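# Remove collar from hub shell, lay it recess-up

## Task

Pull the adjusting collar free of the hub shell and leave it lying flat on the bench with its recess facing upward; the hub shell must also end up set down on the bench. Anything already achieved has to remain true when the scene is ended.

## Robot and tools

ROBOT. Two arms: left_arm, on the +y side, and right_arm. Base positions in the scene frame: left_arm (-0.034, +0.257, +0.040) m, right_arm (-0.051, -0.297, +0.046) m, both turned only slightly about z. Each gripper's fingers point along its own +z and close along its y. The reported end_effector_position is the spot between the finger pads, roughly 1 cm short of the tips. Joint ranges (rad): waist -2.618 to 3.054, shoulder 0 to 3.142, elbow 0 to 3.142 (straight at 2.901), wrist pitch and wrist yaw -1.571 to 1.571, wrist roll -2.094 to 2.094.

FRAMES. Scene frame: origin at table-top height halfway between the nominal bases, +x out over the table, +z up, +y toward left_arm. The table and the fixed cameras use it. Each arm's hand positions, quaternions (wxyz), velocities, Hand targets and its wrist camera pose are in that arm's own base frame. Pose offsets run along the arm's base axes, and rotations turn about the Hand target position. Printed hand positions can be a few cm off, more at long reach.

execute_actions. Argument actions: a list of actions; each action is a table of 1 to 15 rows, one row per 1/30 s control step; a short table repeats its final row until step 15. Every row holds 14 numbers in [-1, 1]: left_arm dx, dy, dz, rx, ry, rz, opening, then the same seven for right_arm. The six pose numbers are an offset, not a pose: they count from that arm's Hand target as it stood when the action began, never from the prior row, so sending the same offset twice moves it twice. Scale: 1.0 = 0.6 m for dx/dy/dz and 180 degrees for rx/ry/rz, which together form one rotation vector. Translations longer than 1.0 may be shortened along their direction. Opening is absolute: +1 fully open (0.094 m), -1 shut. Six zeros means no new pose for that arm, but its opening value is still obeyed, and 0 there means half open, so resend the current opening to leave it alone. Optional cameras: list of names, ["all"] or []; images come by default only with an empty actions list.

move. target: one 14-number row (same layout and scale as above) or a list of up to 15 rows; every row is an offset from the Hand targets at the start of the move, not from the previous row. The gripper follows a straight line, turning the short way. speed: m/s, 0.002 to 2.9, default 0.25 (turn rate twice that in rad/s); one value or one per target. blend: corner rounding in m for lists, default 0 meaning stop at each. opening_speed: rate of the commanded opening per second on the -1..1 scale, at least 0.2; use it slowly for fragile parts. grip_force: N per pad, 10 to 50, one value or one per arm; it persists, and low values close slowly. blocking=false returns after about 0.5 s while motion continues. Whole move is capped at 10 s. The result adds a move: line, e.g. done, off_target, moving, held, fault, plus limits=paced (pose clipped) or limits=held (steps withheld). done means within 10 mm and 2 degrees; neither done nor off_target tells you about contact.

wait: seconds from 0 to 3600, sends nothing new; returns early if a running move ends. stop: brakes a running move (needs stopping room). zoom_image: camera cam_high or cam_low, region [x0, y0, x1, y1] in image pixels, at most 504 by 504, from the latest image. finished_scene: scene 1 (optional); irreversible.

CAMERAS. cam_high, cam_low (fixed), cam_left_wrist, cam_right_wrist, all 896x504. Calibration lines give intrinsics and world-to-camera transforms; wrist camera poses follow the arm and may lag during motion.

RESULTS. Per arm: end_effector_position (m), end_effector_quat_wxyz, Hand target (last commanded pose after clipping; the base for the next offsets), Tool commands, grip_measured (same scale as opening; empty fingers read up to about 2.5 mm wide; the last Joint positions value is the opening in m), Joint velocities (may read within noise or be omitted), joint torques (with offsets and noise; joints 1 to 3 wrap at ±28 N m). execute_actions results also list positions at some steps. FAULT and MOTOR HOT lines may appear.

MOTION NOTES. Orientation commands are clipped to 40 degrees of the current orientation each step. Friction and load can leave a gripper a few cm short; a new execute_actions call, even all zeros, re-requests the target, or send the remaining distance as an offset. Faster motion strays more from the path and hits harder; targets set deeper past a contact press harder. Don't route a gripper near its own base (the elbow can whip round). A stopped arm keeps pushing until commanded back past its gripper.

GRIPPING. Squeeze ramps about 1 N per 0.001 below first contact, then jumps to the force limit (roughly 50 to 64 N per pad at full force). To release, command an opening clearly above grip_measured.

AVOID. Dropping parts or releasing them while moving, slams, hard hits on fixed or heavy things, letting anything leave the table, the arms or grippers or wrist cameras touching each other (including closing on the other arm's fingers), strain on wrist camera cables, and arm stops. Loose objects may get brief random nudges. Heat: long holding, stretched arms or pushing at unreachable poses heat motors; MOTOR HOT at 75 °C, fold-away fault at 90 °C, arm collapse at 100 °C.

Each tool is called after "Call:" in YAML: its name, and indented under it one key for each argument.

## Session

Call:
execute_actions:
  actions: []

Scene clock: 0.00 s.
left_arm: end_effector_position=(+0.3996, +0.0376, +0.0902) grip_measured=+1.000 end_effector_quat_wxyz=(+0.555, -0.083, +0.824, +0.078) | right_arm: end_effector_position=(+0.4050, +0.0048, +0.1252) grip_measured=+1.000 end_effector_quat_wxyz=(+0.619, +0.005, +0.785, +0.024)
Joint positions: left_arm=[-0.014 1.557 0.412 0.752 -0.235 -0.058 0.094] | right_arm=[-0.008 1.517 0.37 0.913 -0.039 0.036 0.094]
Joint velocities: within noise
Joint torques (N m): no reading
Heat: left arm: 28 °C; right arm: 28 °C.
Hand target: left_arm +0.3993, +0.0378, +0.0894; +0.552, -0.084, +0.826, +0.078 | right_arm +0.4050, +0.0047, +0.1246; +0.617, +0.005, +0.787, +0.023
Tool commands: left_gripper/opening=+1.0 right_gripper/opening=+1.0

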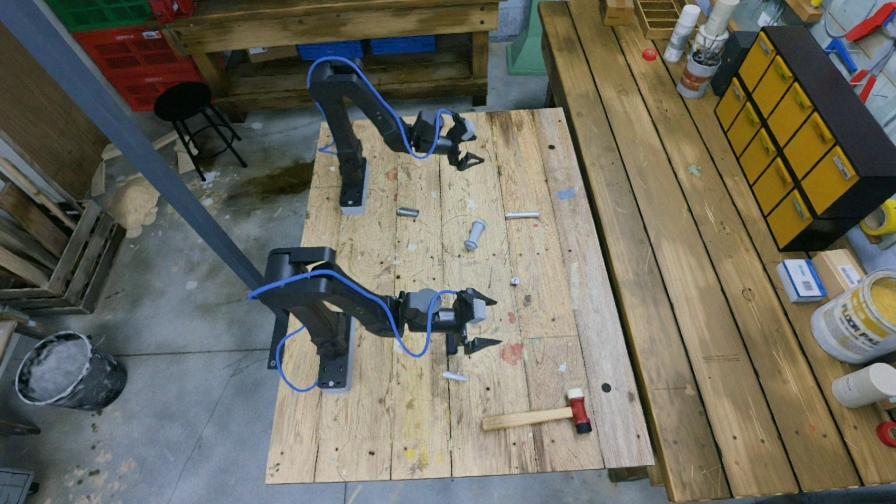

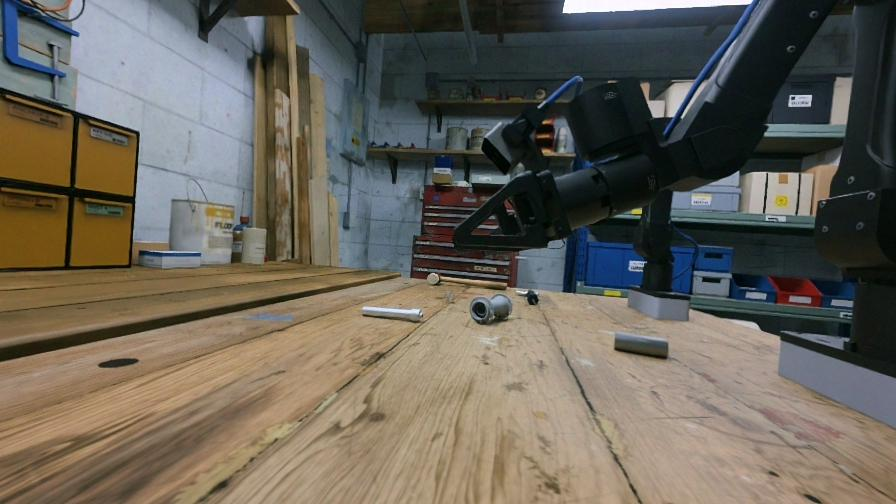

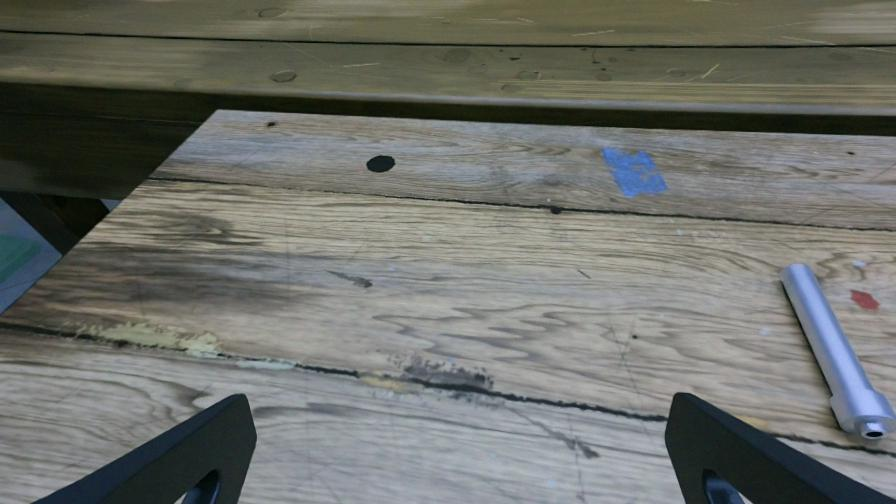

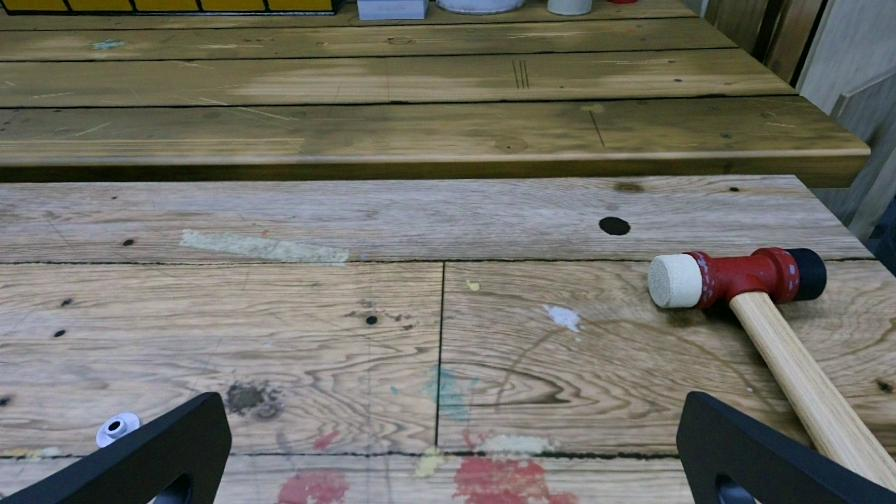

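Call:
zoom_image:
  camera: "cam_low"
  region: [340, 250, 700, 370]

Call:
zoom_image:
  camera: "cam_high"
  region: [380, 190, 560, 300]

Call:
zoom_image:
  camera: "cam_right_wrist"
  region: [50, 380, 200, 480]

Call:
zoom_image:
  camera: "cam_high"
  region: [420, 340, 500, 400]

Scaled by 1.400.

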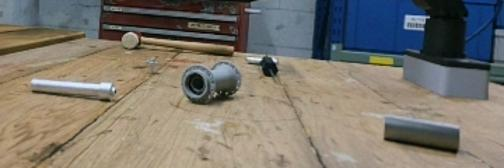

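Scaled by 2.800.

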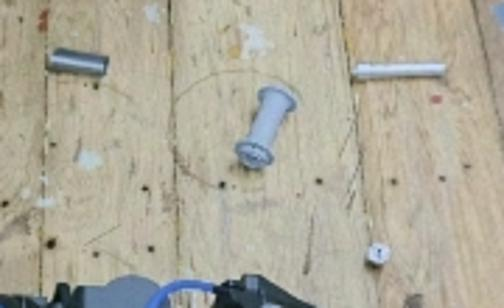

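Scaled by 3.360.

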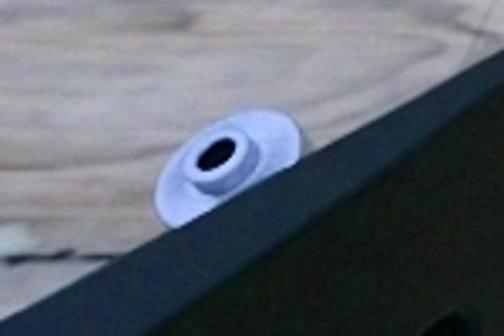

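Scaled by 6.300.

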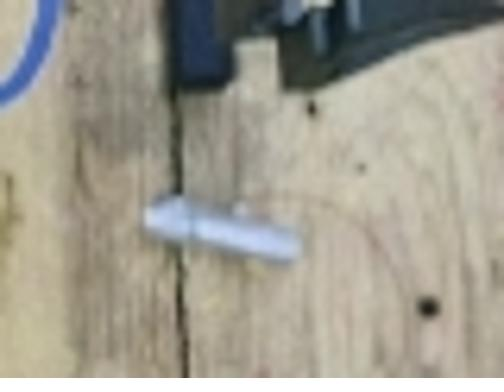

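Call:
move:
  target: [-0.04,-0.12,0.08,0.0725,0.1256,-0.3277,1,-0.09,0.22,0.06,-0.0725,0.1256,0.3277,1]
  speed: 0.3
  cameras: ["cam_left_wrist","cam_right_wrist"]

Scene clock: 10.60 s.
left_arm: end_effector_position=(+0.3723, -0.0318, +0.1339) grip_measured=+1.000 end_effector_quat_wxyz=(+0.359, +0.402, +0.838, -0.086) | right_arm: end_effector_position=(+0.3506, +0.1314, +0.1585) grip_measured=+1.000 end_effector_quat_wxyz=(+0.367, -0.434, +0.792, +0.225)
Joint positions: left_arm=[0.163 1.485 1.017 -0.544 0.54 0.9 0.094] | right_arm=[0.031 1.48 1.039 -0.557 -0.723 -0.75 0.094]
Joint torques (N m): left_arm=[0.32 -4.34 9.44 1.16 0.5 0.09] | right_arm=[0.58 -4.86 9.74 1.15 -0.45 -0.18]
Heat: left arm: 29 °C; right arm: 30 °C.
Hand target: left_arm +0.3754, -0.0342, +0.1376; +0.360, +0.407, +0.834, -0.098 | right_arm +0.3510, +0.1367, +0.1607; +0.364, -0.442, +0.786, +0.235
Off the commanded pose: left_arm 0.005 m, 1 deg | right_arm 0.006 m, 2 deg.
move: done
cam_left_wrist: T_world_to_cam=[[-0.73284, -0.65901, -0.16923, 0.27728], [-0.59707, 0.74215, -0.30449, 0.32659], [0.32626, -0.1221, -0.93736, 0.09357]] pos_world=[0.36767, -0.04823, 0.23408]
cam_right_wrist: T_world_to_cam=[[0.85254, -0.51967, -0.05579, -0.22011], [-0.48494, -0.74667, -0.45532, 0.3806], [0.19496, 0.41523, -0.88858, 0.10714]] pos_world=[0.35133, 0.12531, 0.25621]

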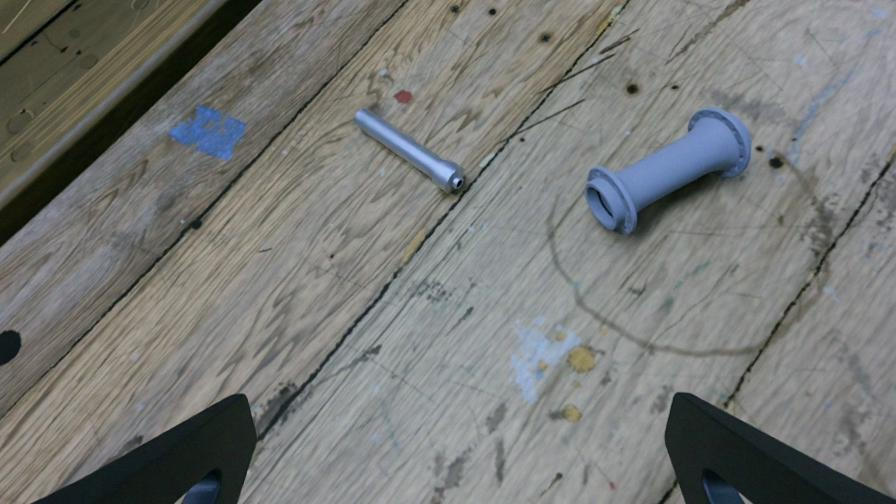

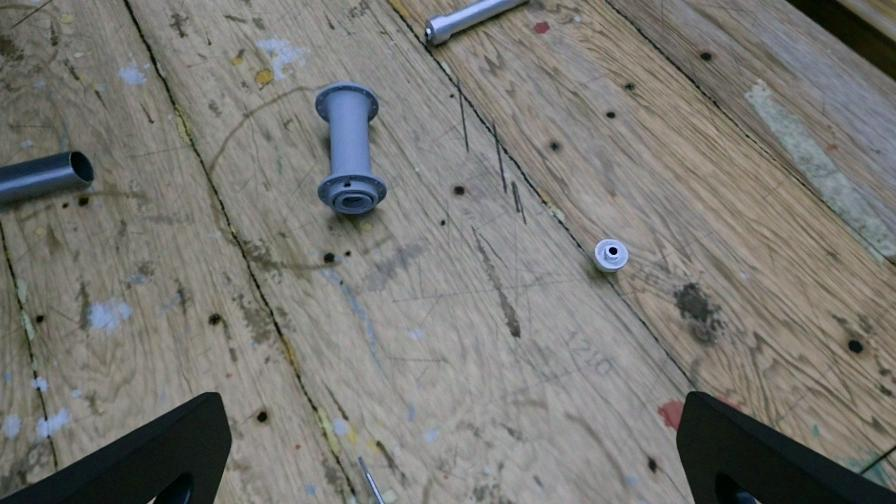

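Call:
zoom_image:
  camera: "cam_right_wrist"
  region: [290, 70, 410, 230]

Call:
zoom_image:
  camera: "cam_left_wrist"
  region: [570, 90, 770, 250]

Scaled by 3.150.

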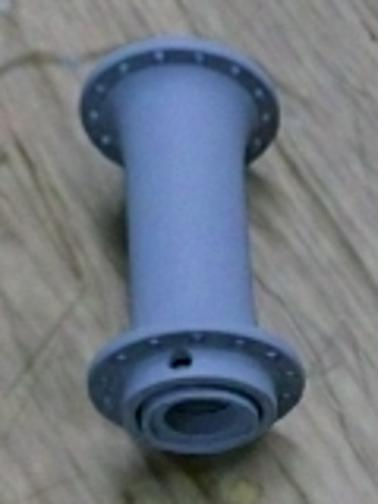

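Scaled by 2.520.

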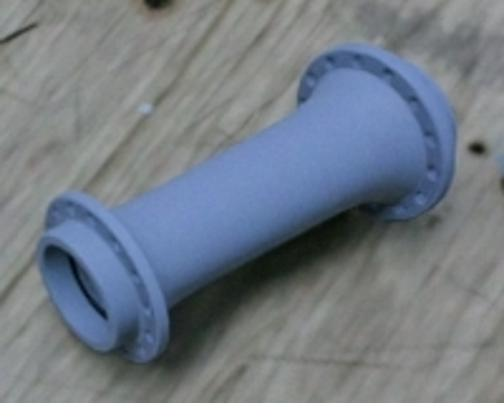

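Call:
move:
  target: [0.018,-0.277,-0.017,-0.0953,0.2763,0.6315,1,0,-0.08,0,0,0,0,1]
  speed: 0.4
  cameras: ["all"]

Scene clock: 20.50 s.
left_arm: end_effector_position=(+0.3874, -0.1992, +0.1361) grip_measured=+1.000 end_effector_quat_wxyz=(+0.009, -0.561, +0.828, -0.016) | right_arm: end_effector_position=(+0.3489, +0.0882, +0.1575) grip_measured=+1.000 end_effector_quat_wxyz=(+0.362, -0.441, +0.790, +0.224)
Joint positions: left_arm=[-0.477 2.228 2.223 -1.529 0 -1.668 0.094] | right_arm=[-0.121 1.519 1.096 -0.721 -0.795 -0.958 0.094]
Joint torques (N m): left_arm=[-0.29 -8.69 8.18 0.24 -0.01 -0.1] | right_arm=[-0.76 -4.81 9.54 0.9 -0.55 -0.12]
Heat: left arm: 30 °C; right arm: 31 °C.
Hand target: left_arm +0.3861, -0.2003, +0.1273; +0.000, -0.564, +0.826, +0.000 | right_arm +0.3510, +0.0887, +0.1606; +0.364, -0.442, +0.786, +0.235
Off the commanded pose: left_arm 0.009 m, 2 deg | right_arm 0.004 m, 1 deg.
joint at its limit (left arm) — joint 4 (wrist pitch), lower limit.
move: done
cam_left_wrist: T_world_to_cam=[[0.92203, -0.38671, 0.01776, -0.43385], [-0.35777, -0.83372, 0.42061, -0.04481], [-0.14785, -0.39417, -0.90707, 0.19558]] pos_world=[0.41291, -0.12804, 0.20395]
cam_right_wrist: T_world_to_cam=[[0.85961, -0.50822, -0.05276, -0.24515], [-0.4755, -0.75789, -0.44667, 0.34334], [0.18702, 0.40905, -0.89314, 0.12863]] pos_world=[0.34993, 0.08301, 0.25531]

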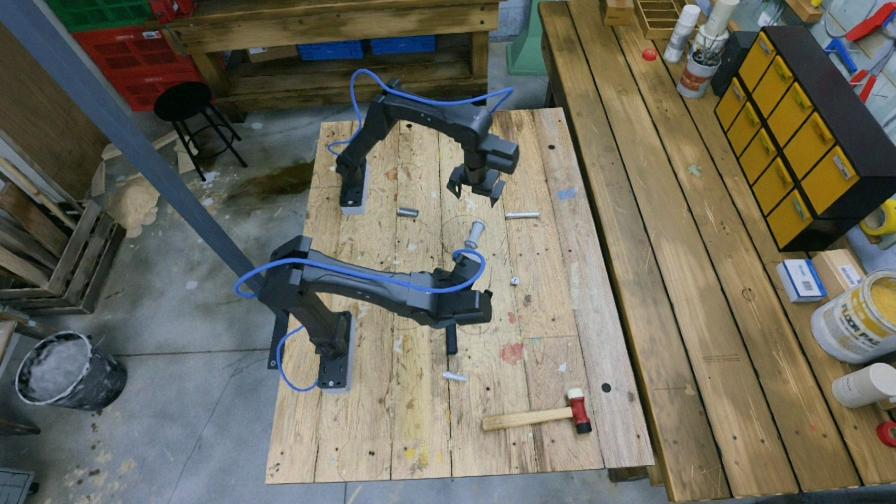

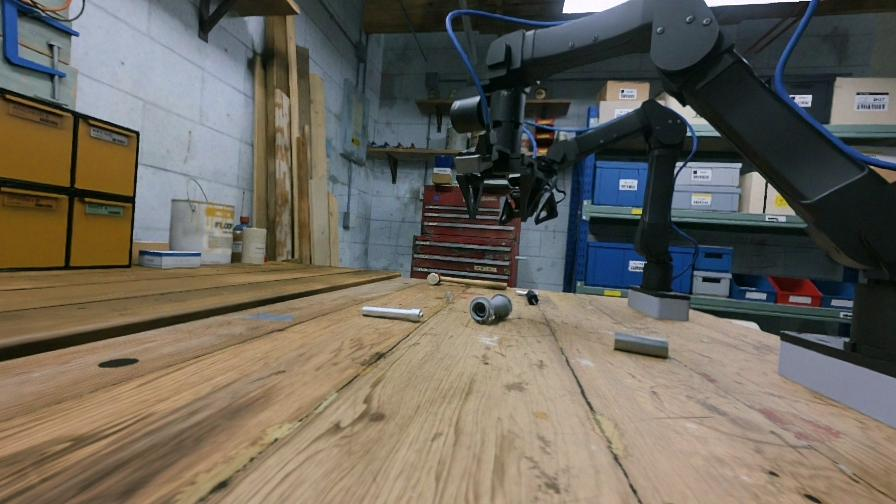

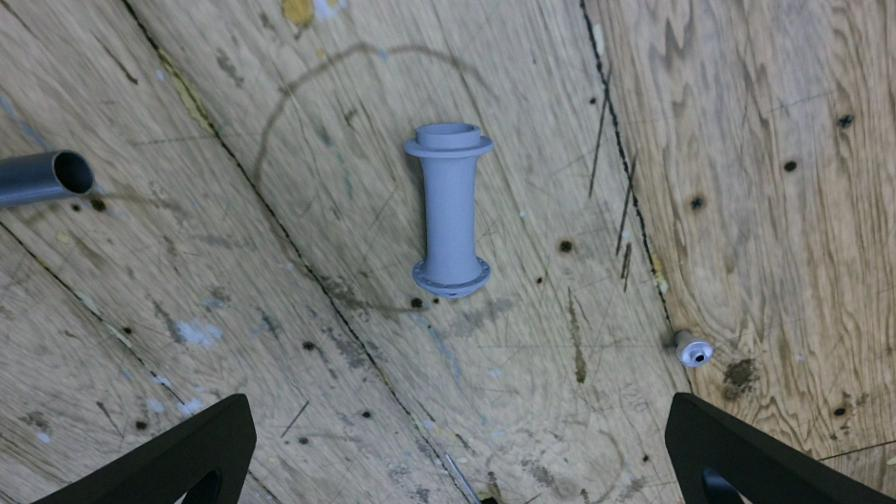

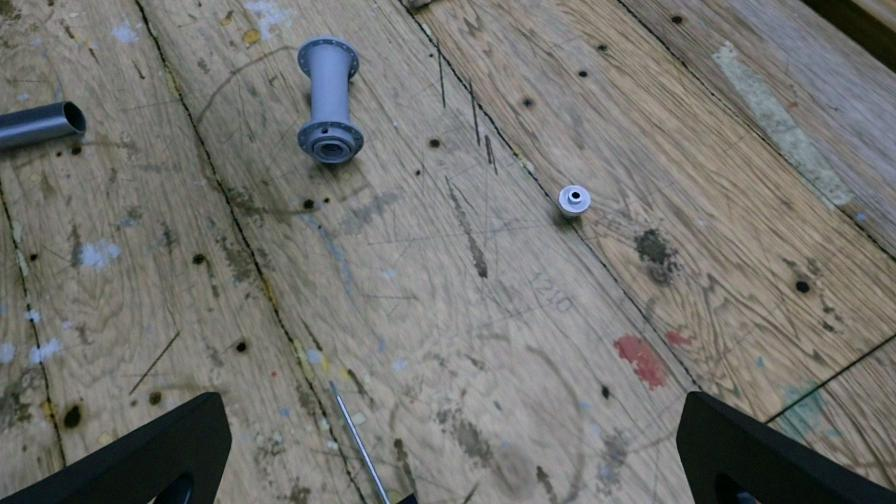

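Call:
move:
  target:
    - [0,0,-0.239,0,0,0,1,0,0,0,0,0,0,1]
    - [0,0,-0.239,0,0,0,-0.9,0,0,0,0,0,0,1]
  speed: 0.15
  opening_speed: 1.0
  cameras: ["cam_low","cam_left_wrist"]

Scene clock: 26.83 s.
left_arm: end_effector_position=(+0.3929, -0.2024, +0.0034) grip_measured=-0.897 end_effector_quat_wxyz=(+0.010, -0.561, +0.828, -0.019) | right_arm: end_effector_position=(+0.3489, +0.0882, +0.1575) grip_measured=+1.000 end_effector_quat_wxyz=(+0.362, -0.441, +0.790, +0.224)
Joint positions: left_arm=[-0.477 2.263 1.749 -1.014 0.001 -1.669 0.005] | right_arm=[-0.121 1.519 1.096 -0.721 -0.795 -0.958 0.094]
Joint torques (N m): left_arm=[-0.31 -9.05 4.93 0.56 -0.02 -0.09] | right_arm=[-0.9 -4.97 9.5 0.88 -0.57 -0.11]
Heat: left arm: 30 °C; right arm: 33 °C.
Hand target: left_arm +0.3862, -0.2004, -0.0160; +0.000, -0.564, +0.826, +0.000 | right_arm +0.3510, +0.0887, +0.1606; +0.364, -0.442, +0.786, +0.235
Off the commanded pose: left_arm 0.021 m, 3 deg | right_arm 0.004 m, 1 deg.
move: off_target (left_arm); target 2's new opening was sent with left_arm's hand 0.021 m and 2 deg from that target
cam_left_wrist: T_world_to_cam=[[0.92234, -0.38563, 0.02408, -0.43774], [-0.359, -0.83228, 0.42242, 0.01104], [-0.14286, -0.39826, -0.90608, 0.07204]] pos_world=[0.418, -0.13093, 0.07115]

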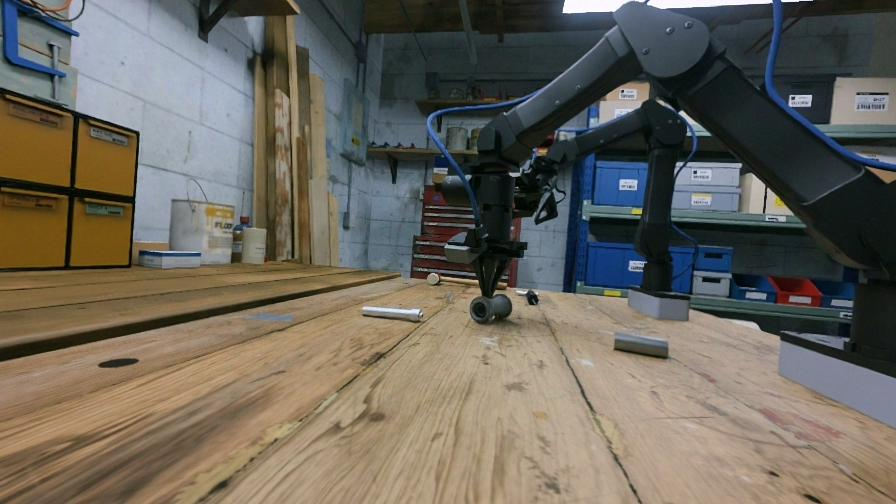

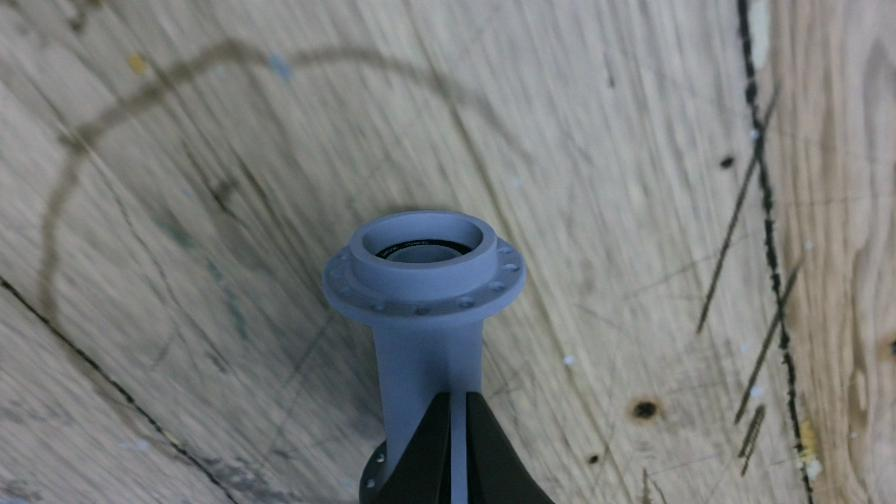

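Call:
move:
  target:
    - [0,0,0.05,0,0,0,1,0,0,0,0,0,0,1]
    - [-0.008,0.003,-0.036,0,0,0,1,0,0,0,0,0,0,1]
  speed: 0.15
  cameras: ["cam_low","cam_left_wrist"]

Scene clock: 29.87 s.
left_arm: end_effector_position=(+0.3903, -0.2011, -0.0171) grip_measured=+0.998 end_effector_quat_wxyz=(+0.011, -0.561, +0.827, -0.021) | right_arm: end_effector_position=(+0.3489, +0.0882, +0.1575) grip_measured=+1.000 end_effector_quat_wxyz=(+0.362, -0.441, +0.790, +0.224)
Joint positions: left_arm=[-0.477 2.274 1.682 -0.932 0.001 -1.67 0.094] | right_arm=[-0.121 1.519 1.096 -0.721 -0.795 -0.958 0.094]
Joint torques (N m): left_arm=[-0.42 -9.03 4.48 0.58 -0.02 -0.09] | right_arm=[-0.77 -4.89 9.51 0.89 -0.53 -0.09]
Heat: left arm: 30 °C; right arm: 33 °C.
Hand target: left_arm +0.3814, -0.1986, -0.0376; +0.000, -0.564, +0.826, +0.000 | right_arm +0.3510, +0.0887, +0.1606; +0.364, -0.442, +0.786, +0.235
Off the commanded pose: left_arm 0.023 m, 3 deg | right_arm 0.004 m, 1 deg.
move: off_target (left_arm)
cam_left_wrist: T_world_to_cam=[[0.9227, -0.38454, 0.02749, -0.43417], [-0.35933, -0.832, 0.42268, 0.02011], [-0.13967, -0.39989, -0.90586, 0.05201]] pos_world=[0.41509, -0.12943, 0.05055]

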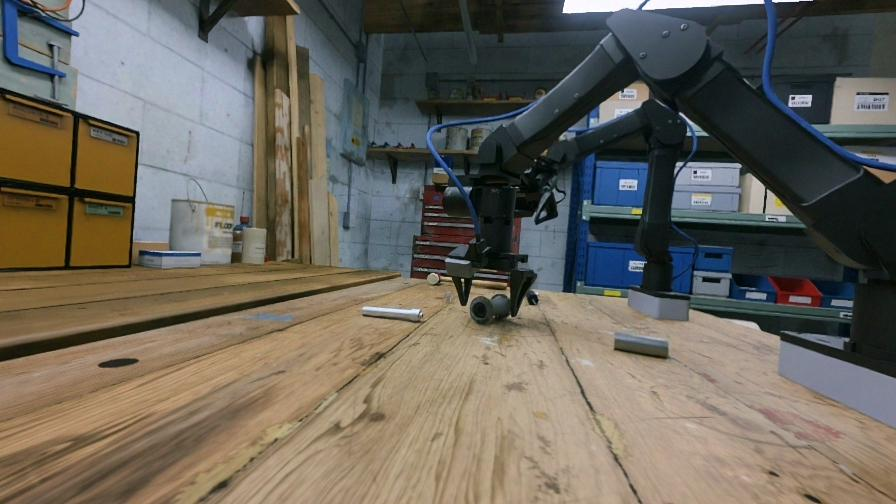

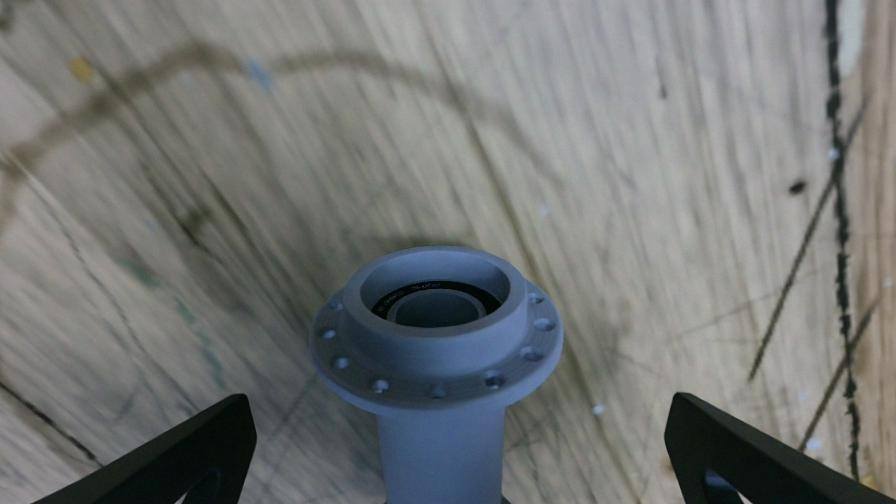

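Call:
move:
  target:
    - [0,0,-0.008,0,0,0,1,0,0,0,0,0,0,1]
    - [0,0,-0.008,0,0,0,-0.9,0,0,0,0,0,0,1]
    - [0,0,0.27,0,0,0,-0.9,0,0,0,0,0,0,1]
  speed: 0.15
  opening_speed: 1.0
  cameras: ["cam_low","cam_left_wrist","cam_right_wrist"]

Scene clock: 36.20 s.
left_arm: end_effector_position=(+0.3820, -0.1969, +0.1178) grip_measured=-0.445 end_effector_quat_wxyz=(-0.001, -0.562, +0.827, +0.000) | right_arm: end_effector_position=(+0.3489, +0.0882, +0.1575) grip_measured=+1.000 end_effector_quat_wxyz=(+0.362, -0.441, +0.790, +0.224)
Joint positions: left_arm=[-0.477 2.229 2.152 -1.496 0.002 -1.671 0.026] | right_arm=[-0.121 1.519 1.096 -0.721 -0.795 -0.958 0.094]
Joint torques (N m): left_arm=[-0.43 -11.44 8.64 0.18 -0.02 -0.09] | right_arm=[-0.75 -4.9 9.69 0.89 -0.54 -0.13]
Heat: left arm: 30 °C; right arm: 34 °C.
Hand target: left_arm +0.3814, -0.1986, +0.1243; +0.000, -0.563, +0.826, +0.000 | right_arm +0.3510, +0.0887, +0.1606; +0.364, -0.442, +0.786, +0.235
Off the commanded pose: left_arm 0.007 m, 0 deg | right_arm 0.004 m, 1 deg.
move: done; target 2's new opening was sent with left_arm's hand 0.026 m and 3 deg from that target
cam_left_wrist: T_world_to_cam=[[0.923, -0.38421, -0.02122, -0.42298], [-0.34055, -0.84131, 0.41979, -0.04512], [-0.17914, -0.38024, -0.90737, 0.19384]] pos_world=[0.40977, -0.12677, 0.18585]
cam_right_wrist: T_world_to_cam=[[0.85972, -0.50807, -0.05243, -0.24528], [-0.47522, -0.75804, -0.4467, 0.34327], [0.18721, 0.40896, -0.89314, 0.12857]] pos_world=[0.34993, 0.08301, 0.25531]

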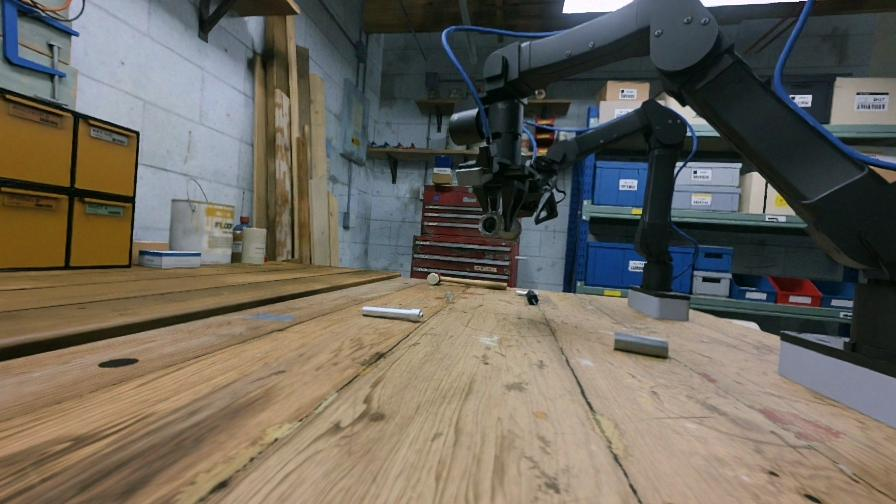

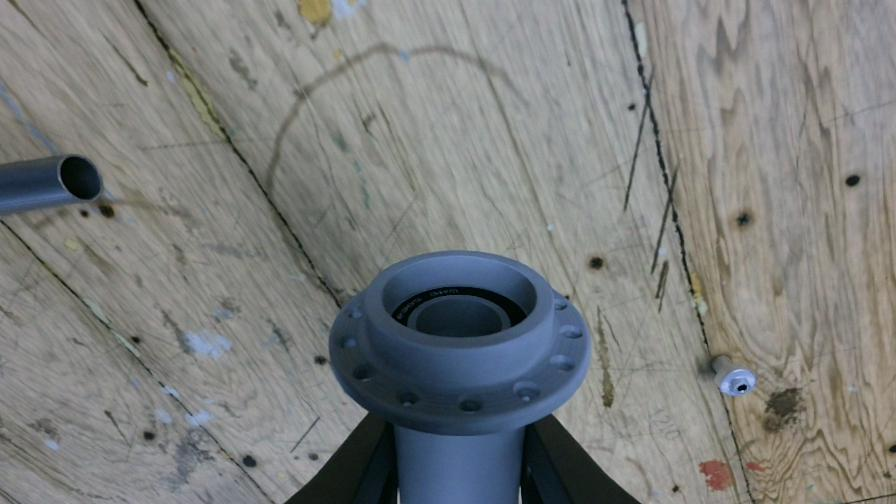

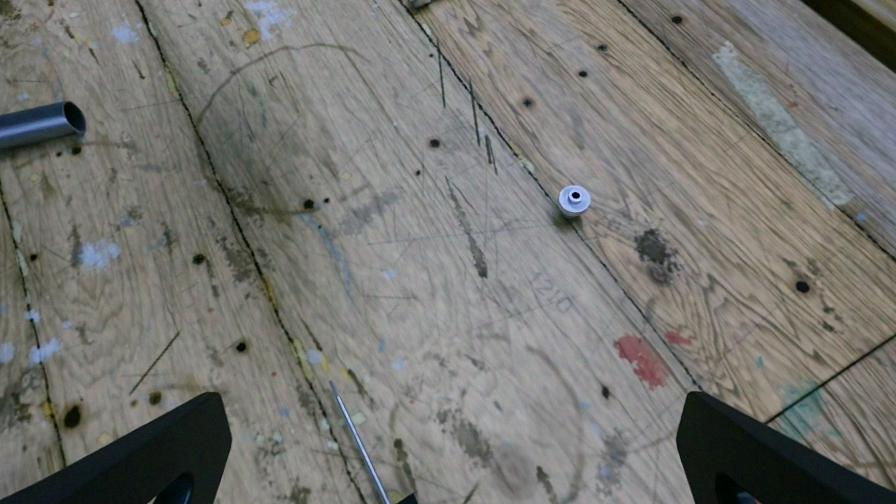

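Call:
move:
  target: [0,0,0,0,0,0,-0.9,-0.022,0.202,-0.076,0.186,-0.109,0.032,1]
  cameras: ["cam_low","cam_high","cam_right_wrist"]

Call:
zoom_image:
  camera: "cam_right_wrist"
  region: [300, 150, 600, 400]

Scene clock: 43.77 s.
left_arm: end_effector_position=(+0.3818, -0.1968, +0.1178) grip_measured=-0.445 end_effector_quat_wxyz=(-0.002, -0.562, +0.827, +0.001) | right_arm: end_effector_position=(+0.3406, +0.2082, +0.1191) grip_measured=+1.000 end_effector_quat_wxyz=(+0.587, -0.391, +0.592, +0.389)
Joint positions: left_arm=[-0.477 2.229 2.152 -1.497 0.002 -1.671 0.026] | right_arm=[0.151 1.979 0.484 1.483 -1.019 -0.01 0.094]
Joint torques (N m): left_arm=[-0.38 -11.44 8.64 0.17 -0.02 -0.08] | right_arm=[0.61 -5.67 2.96 2.25 0.09 0.01]
Heat: left arm: 32 °C; right arm: 34 °C.
Hand target: left_arm +0.3814, -0.1986, +0.1243; +0.000, -0.563, +0.826, +0.000 | right_arm +0.3378, +0.2099, +0.1151; +0.589, -0.390, +0.590, +0.390
Off the commanded pose: left_arm 0.007 m, 0 deg | right_arm 0.005 m, 0 deg.
move: done
cam_right_wrist: T_world_to_cam=[[0.92562, -0.37821, -0.01333, -0.23329], [-0.16603, -0.37419, -0.91237, 0.2834], [0.34008, 0.84672, -0.40915, -0.15421]] pos_world=[0.31543, 0.14839, 0.19236]
Images, in order (width x height): cam_high 896x504, cam_low 896x504, cam_right_wrist 896x504.

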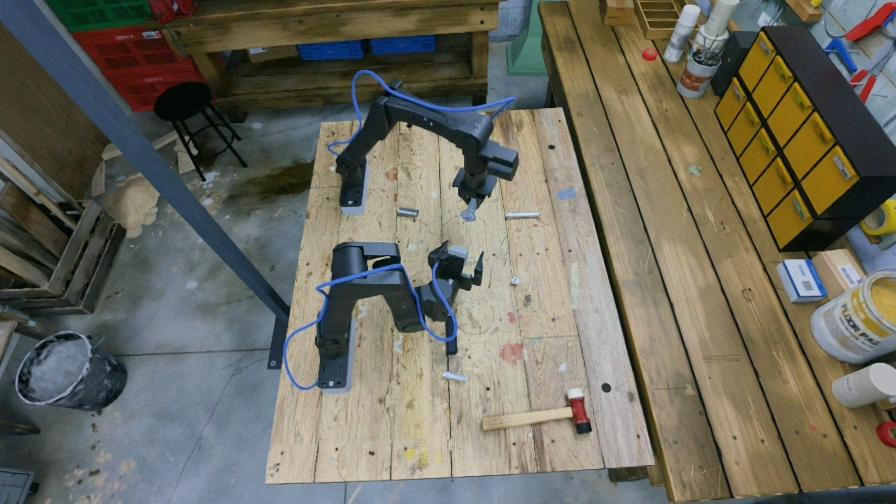

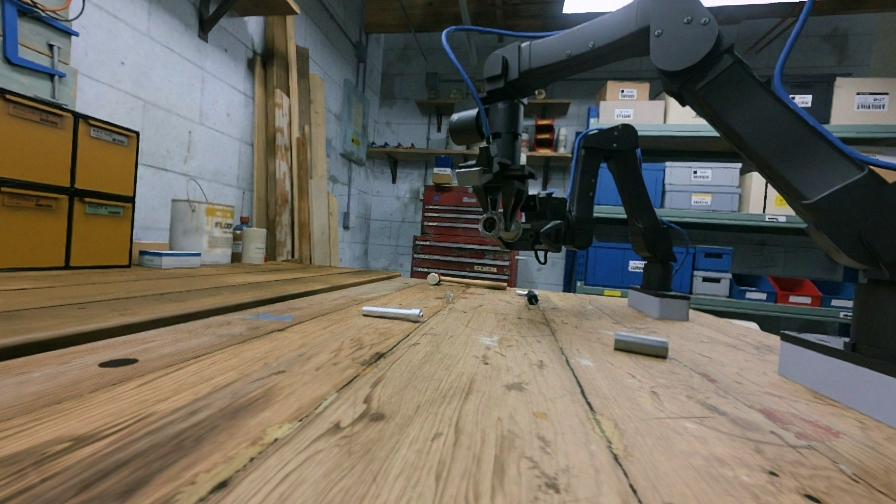

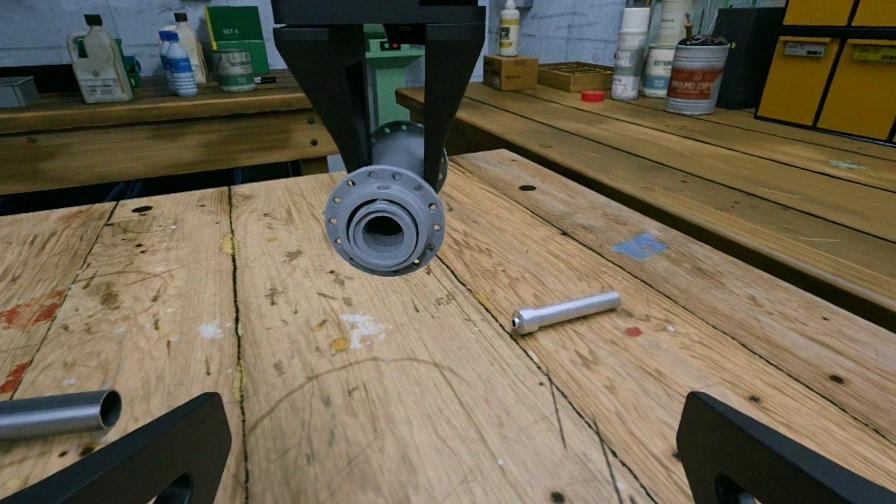

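Scaled by 1.680.

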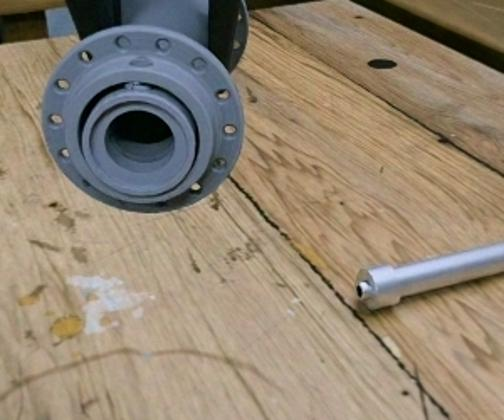

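Call:
zoom_image:
  camera: "cam_right_wrist"
  region: [315, 160, 455, 285]

Scaled by 3.600.

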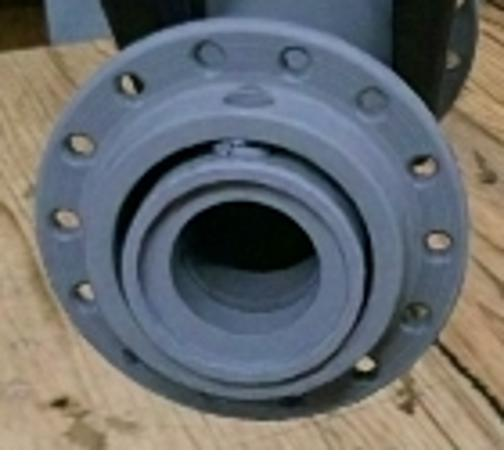

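Call:
move:
  target: [0,0,0,0,0,0,-0.9,-0.009,0.085,0.017,0,0,0,-0.1]
  speed: 0.15
  cameras: ["cam_left_wrist","cam_right_wrist"]

Call:
zoom_image:
  camera: "cam_right_wrist"
  region: [300, 240, 600, 500]

Scene clock: 50.37 s.
left_arm: end_effector_position=(+0.3818, -0.1968, +0.1178) grip_measured=-0.445 end_effector_quat_wxyz=(-0.002, -0.562, +0.827, +0.001) | right_arm: end_effector_position=(+0.3299, +0.2578, +0.1188) grip_measured=-0.097 end_effector_quat_wxyz=(+0.585, -0.390, +0.594, +0.391)
Joint positions: left_arm=[-0.477 2.229 2.152 -1.497 0.002 -1.671 0.026] | right_arm=[0.336 1.979 0.491 1.472 -0.834 -0.003 0.042]
Joint torques (N m): left_arm=[-0.4 -11.45 8.61 0.16 -0.02 -0.08] | right_arm=[0.55 -9.33 5.24 1.77 0.07 0.02]
Heat: left arm: 32 °C; right arm: 32 °C.
Hand target: left_arm +0.3814, -0.1986, +0.1243; +0.000, -0.563, +0.826, +0.000 | right_arm +0.3325, +0.2609, +0.1253; +0.589, -0.390, +0.590, +0.390
Off the commanded pose: left_arm 0.007 m, 0 deg | right_arm 0.008 m, 1 deg.
move: done
cam_left_wrist: T_world_to_cam=[[0.92298, -0.38422, -0.02205, -0.42269], [-0.34025, -0.84144, 0.41977, -0.0452], [-0.17984, -0.37994, -0.90736, 0.19418]] pos_world=[0.40968, -0.12667, 0.18585]
cam_right_wrist: T_world_to_cam=[[0.92561, -0.37792, -0.02038, -0.20388], [-0.17317, -0.37504, -0.91069, 0.30231], [0.33652, 0.84648, -0.41258, -0.19098]] pos_world=[0.30534, 0.19799, 0.19236]

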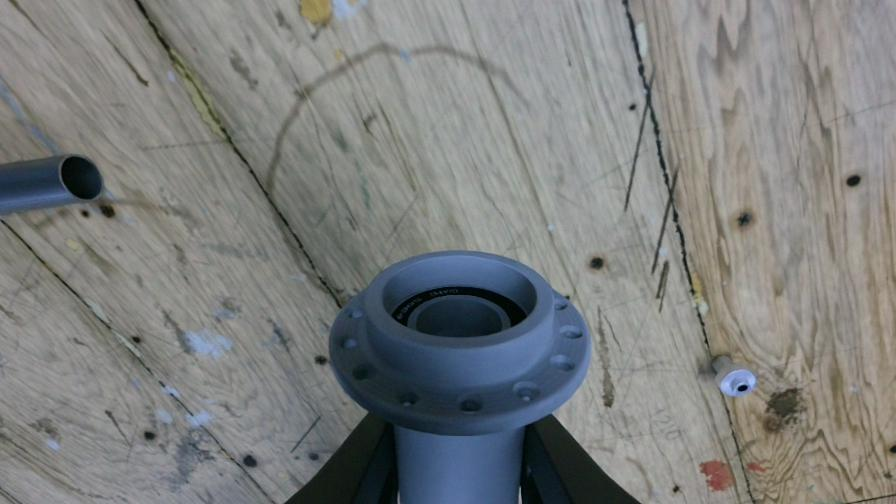

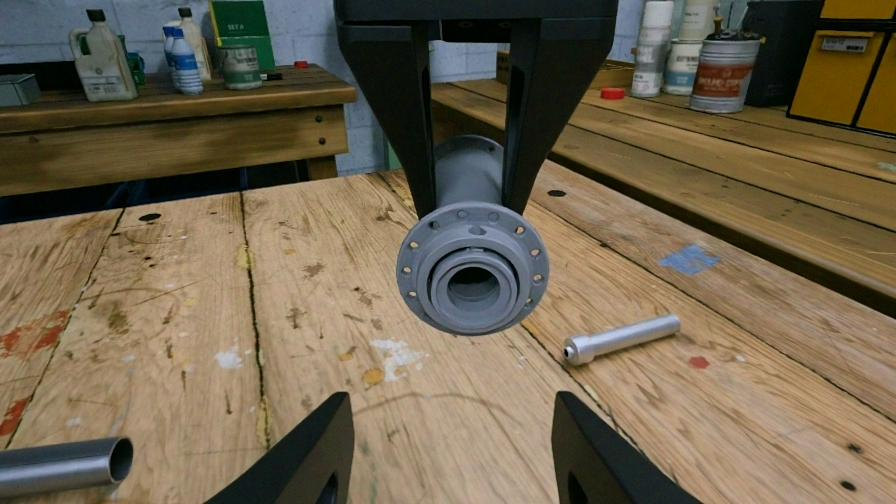

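Scaled by 1.680.

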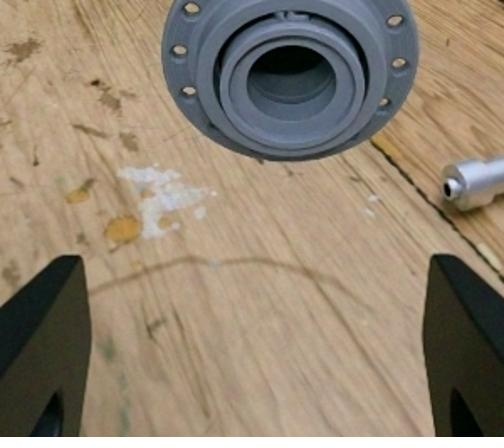

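Call:
move:
  target: [0,0,0,0,0,0,-0.9,0.028,0.042,0.020,0,0,0,-0.25]
  speed: 0.1
  cameras: ["cam_right_wrist"]

Call:
zoom_image:
  camera: "cam_right_wrist"
  region: [330, 250, 630, 500]

Scene clock: 55.13 s.
left_arm: end_effector_position=(+0.3818, -0.1968, +0.1178) grip_measured=-0.445 end_effector_quat_wxyz=(-0.002, -0.562, +0.827, +0.001) | right_arm: end_effector_position=(+0.3470, +0.2827, +0.1288) grip_measured=-0.247 end_effector_quat_wxyz=(+0.585, -0.390, +0.594, +0.391)
Joint positions: left_arm=[-0.477 2.229 2.152 -1.497 0.002 -1.671 0.026] | right_arm=[0.396 1.979 0.597 1.368 -0.774 -0.001 0.035]
Joint torques (N m): left_arm=[-0.42 -11.44 8.64 0.16 -0.02 -0.09] | right_arm=[0.69 -10.59 6.26 1.72 0.05 -0.03]
Heat: left arm: 33 °C; right arm: 32 °C.
Hand target: left_arm +0.3814, -0.1986, +0.1243; +0.000, -0.563, +0.826, +0.000 | right_arm +0.3493, +0.2860, +0.1372; +0.589, -0.390, +0.590, +0.390
Off the commanded pose: left_arm 0.007 m, 0 deg | right_arm 0.009 m, 1 deg.
move: done
cam_right_wrist: T_world_to_cam=[[0.92546, -0.37825, -0.02131, -0.20982], [-0.17395, -0.37428, -0.91085, 0.3237], [0.33655, 0.84667, -0.41218, -0.21378]] pos_world=[0.32244, 0.22279, 0.20226]

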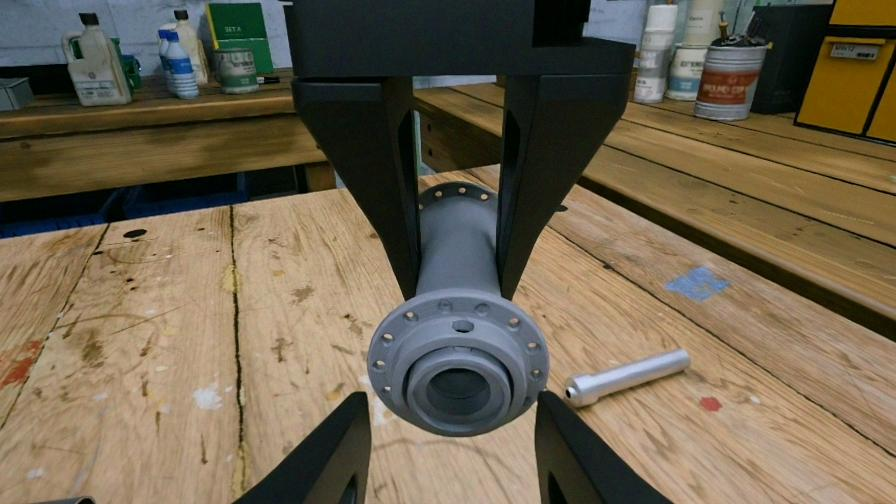

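Scaled by 1.680.

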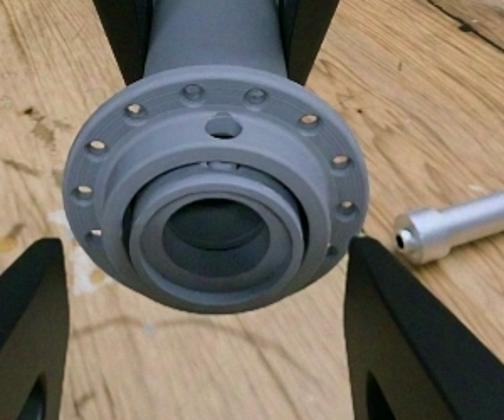

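Call:
move:
  target:
    - [0,0,0,0,0,0,-0.9,0,0,0.010,0,0,0,-0.25]
    - [0,0,0,0,0,0,-0.9,0.0035,0.008,0.010,0,0,0,-0.25]
  speed: 0.05
  cameras: ["cam_right_wrist"]

Call:
zoom_image:
  camera: "cam_right_wrist"
  region: [330, 280, 600, 500]

Scene clock: 58.20 s.
left_arm: end_effector_position=(+0.3818, -0.1968, +0.1178) grip_measured=-0.445 end_effector_quat_wxyz=(-0.002, -0.562, +0.827, +0.001) | right_arm: end_effector_position=(+0.3488, +0.2876, +0.1359) grip_measured=-0.247 end_effector_quat_wxyz=(+0.586, -0.390, +0.593, +0.391)
Joint positions: left_arm=[-0.477 2.229 2.152 -1.497 0.002 -1.671 0.026] | right_arm=[0.408 1.958 0.616 1.331 -0.763 -0.001 0.035]
Joint torques (N m): left_arm=[-0.42 -11.45 8.62 0.16 -0.03 -0.09] | right_arm=[0.55 -10.3 6.42 1.73 0.08 -0.04]
Heat: left arm: 33 °C; right arm: 32 °C.
Hand target: left_arm +0.3814, -0.1986, +0.1243; +0.000, -0.563, +0.826, +0.000 | right_arm +0.3514, +0.2908, +0.1433; +0.590, -0.390, +0.590, +0.390
Off the commanded pose: left_arm 0.007 m, 0 deg | right_arm 0.008 m, 1 deg.
move: done
cam_right_wrist: T_world_to_cam=[[0.92595, -0.37716, -0.01912, -0.21026], [-0.17094, -0.37344, -0.91177, 0.33123], [0.33675, 0.84752, -0.41025, -0.21627]] pos_world=[0.32414, 0.22769, 0.20926]

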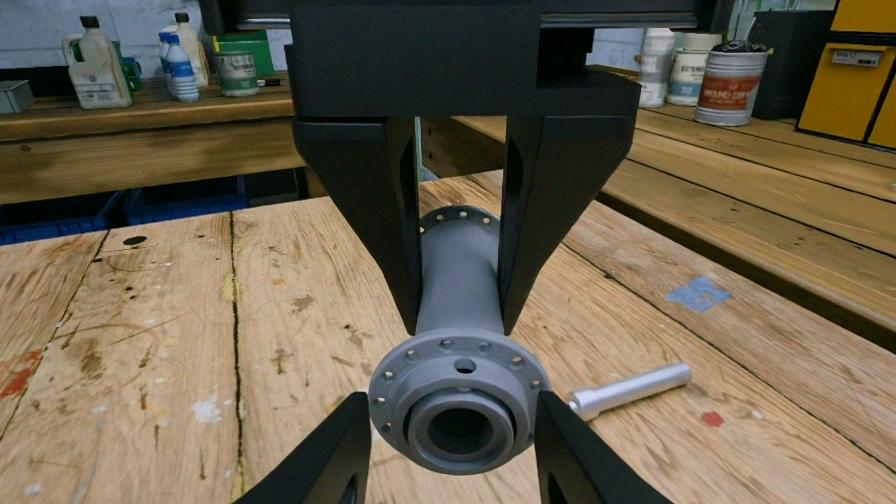

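Scaled by 1.867.

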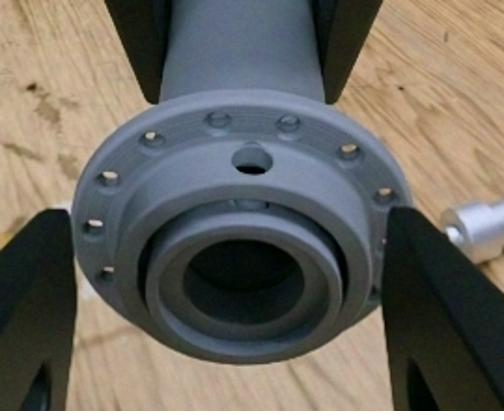

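Call:
move:
  target: [0,0,0,0,0,0,-0.9,0,0,0,0,0,0,-0.65]
  opening_speed: 0.3
  cameras: ["cam_right_wrist"]

Call:
zoom_image:
  camera: "cam_right_wrist"
  region: [330, 280, 600, 500]

Scene clock: 61.33 s.
left_arm: end_effector_position=(+0.3818, -0.1968, +0.1178) grip_measured=-0.445 end_effector_quat_wxyz=(-0.002, -0.562, +0.827, +0.001) | right_arm: end_effector_position=(+0.3490, +0.2876, +0.1358) grip_measured=-0.646 end_effector_quat_wxyz=(+0.586, -0.390, +0.593, +0.391)
Joint positions: left_arm=[-0.477 2.229 2.152 -1.497 0.002 -1.671 0.026] | right_arm=[0.408 1.958 0.616 1.33 -0.762 -0.001 0.017]
Joint torques (N m): left_arm=[-0.39 -11.44 8.62 0.17 -0.03 -0.09] | right_arm=[0.57 -10.17 6.45 1.75 0.08 -0.04]
Heat: left arm: 33 °C; right arm: 32 °C.
Hand target: left_arm +0.3814, -0.1986, +0.1243; +0.000, -0.563, +0.826, +0.000 | right_arm +0.3514, +0.2908, +0.1433; +0.590, -0.390, +0.590, +0.390
Off the commanded pose: left_arm 0.007 m, 0 deg | right_arm 0.009 m, 1 deg.
move: done
cam_right_wrist: T_world_to_cam=[[0.92566, -0.37784, -0.01961, -0.2101], [-0.17181, -0.37362, -0.91153, 0.33145], [0.33708, 0.84714, -0.41076, -0.2163]] pos_world=[0.32434, 0.22769, 0.20916]

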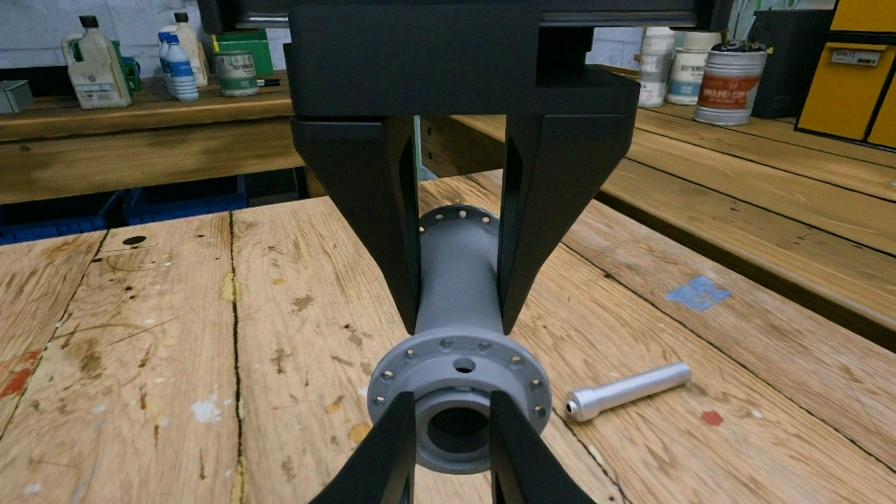

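Scaled by 1.867.

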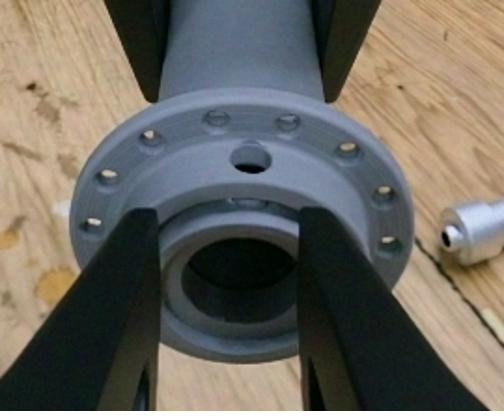

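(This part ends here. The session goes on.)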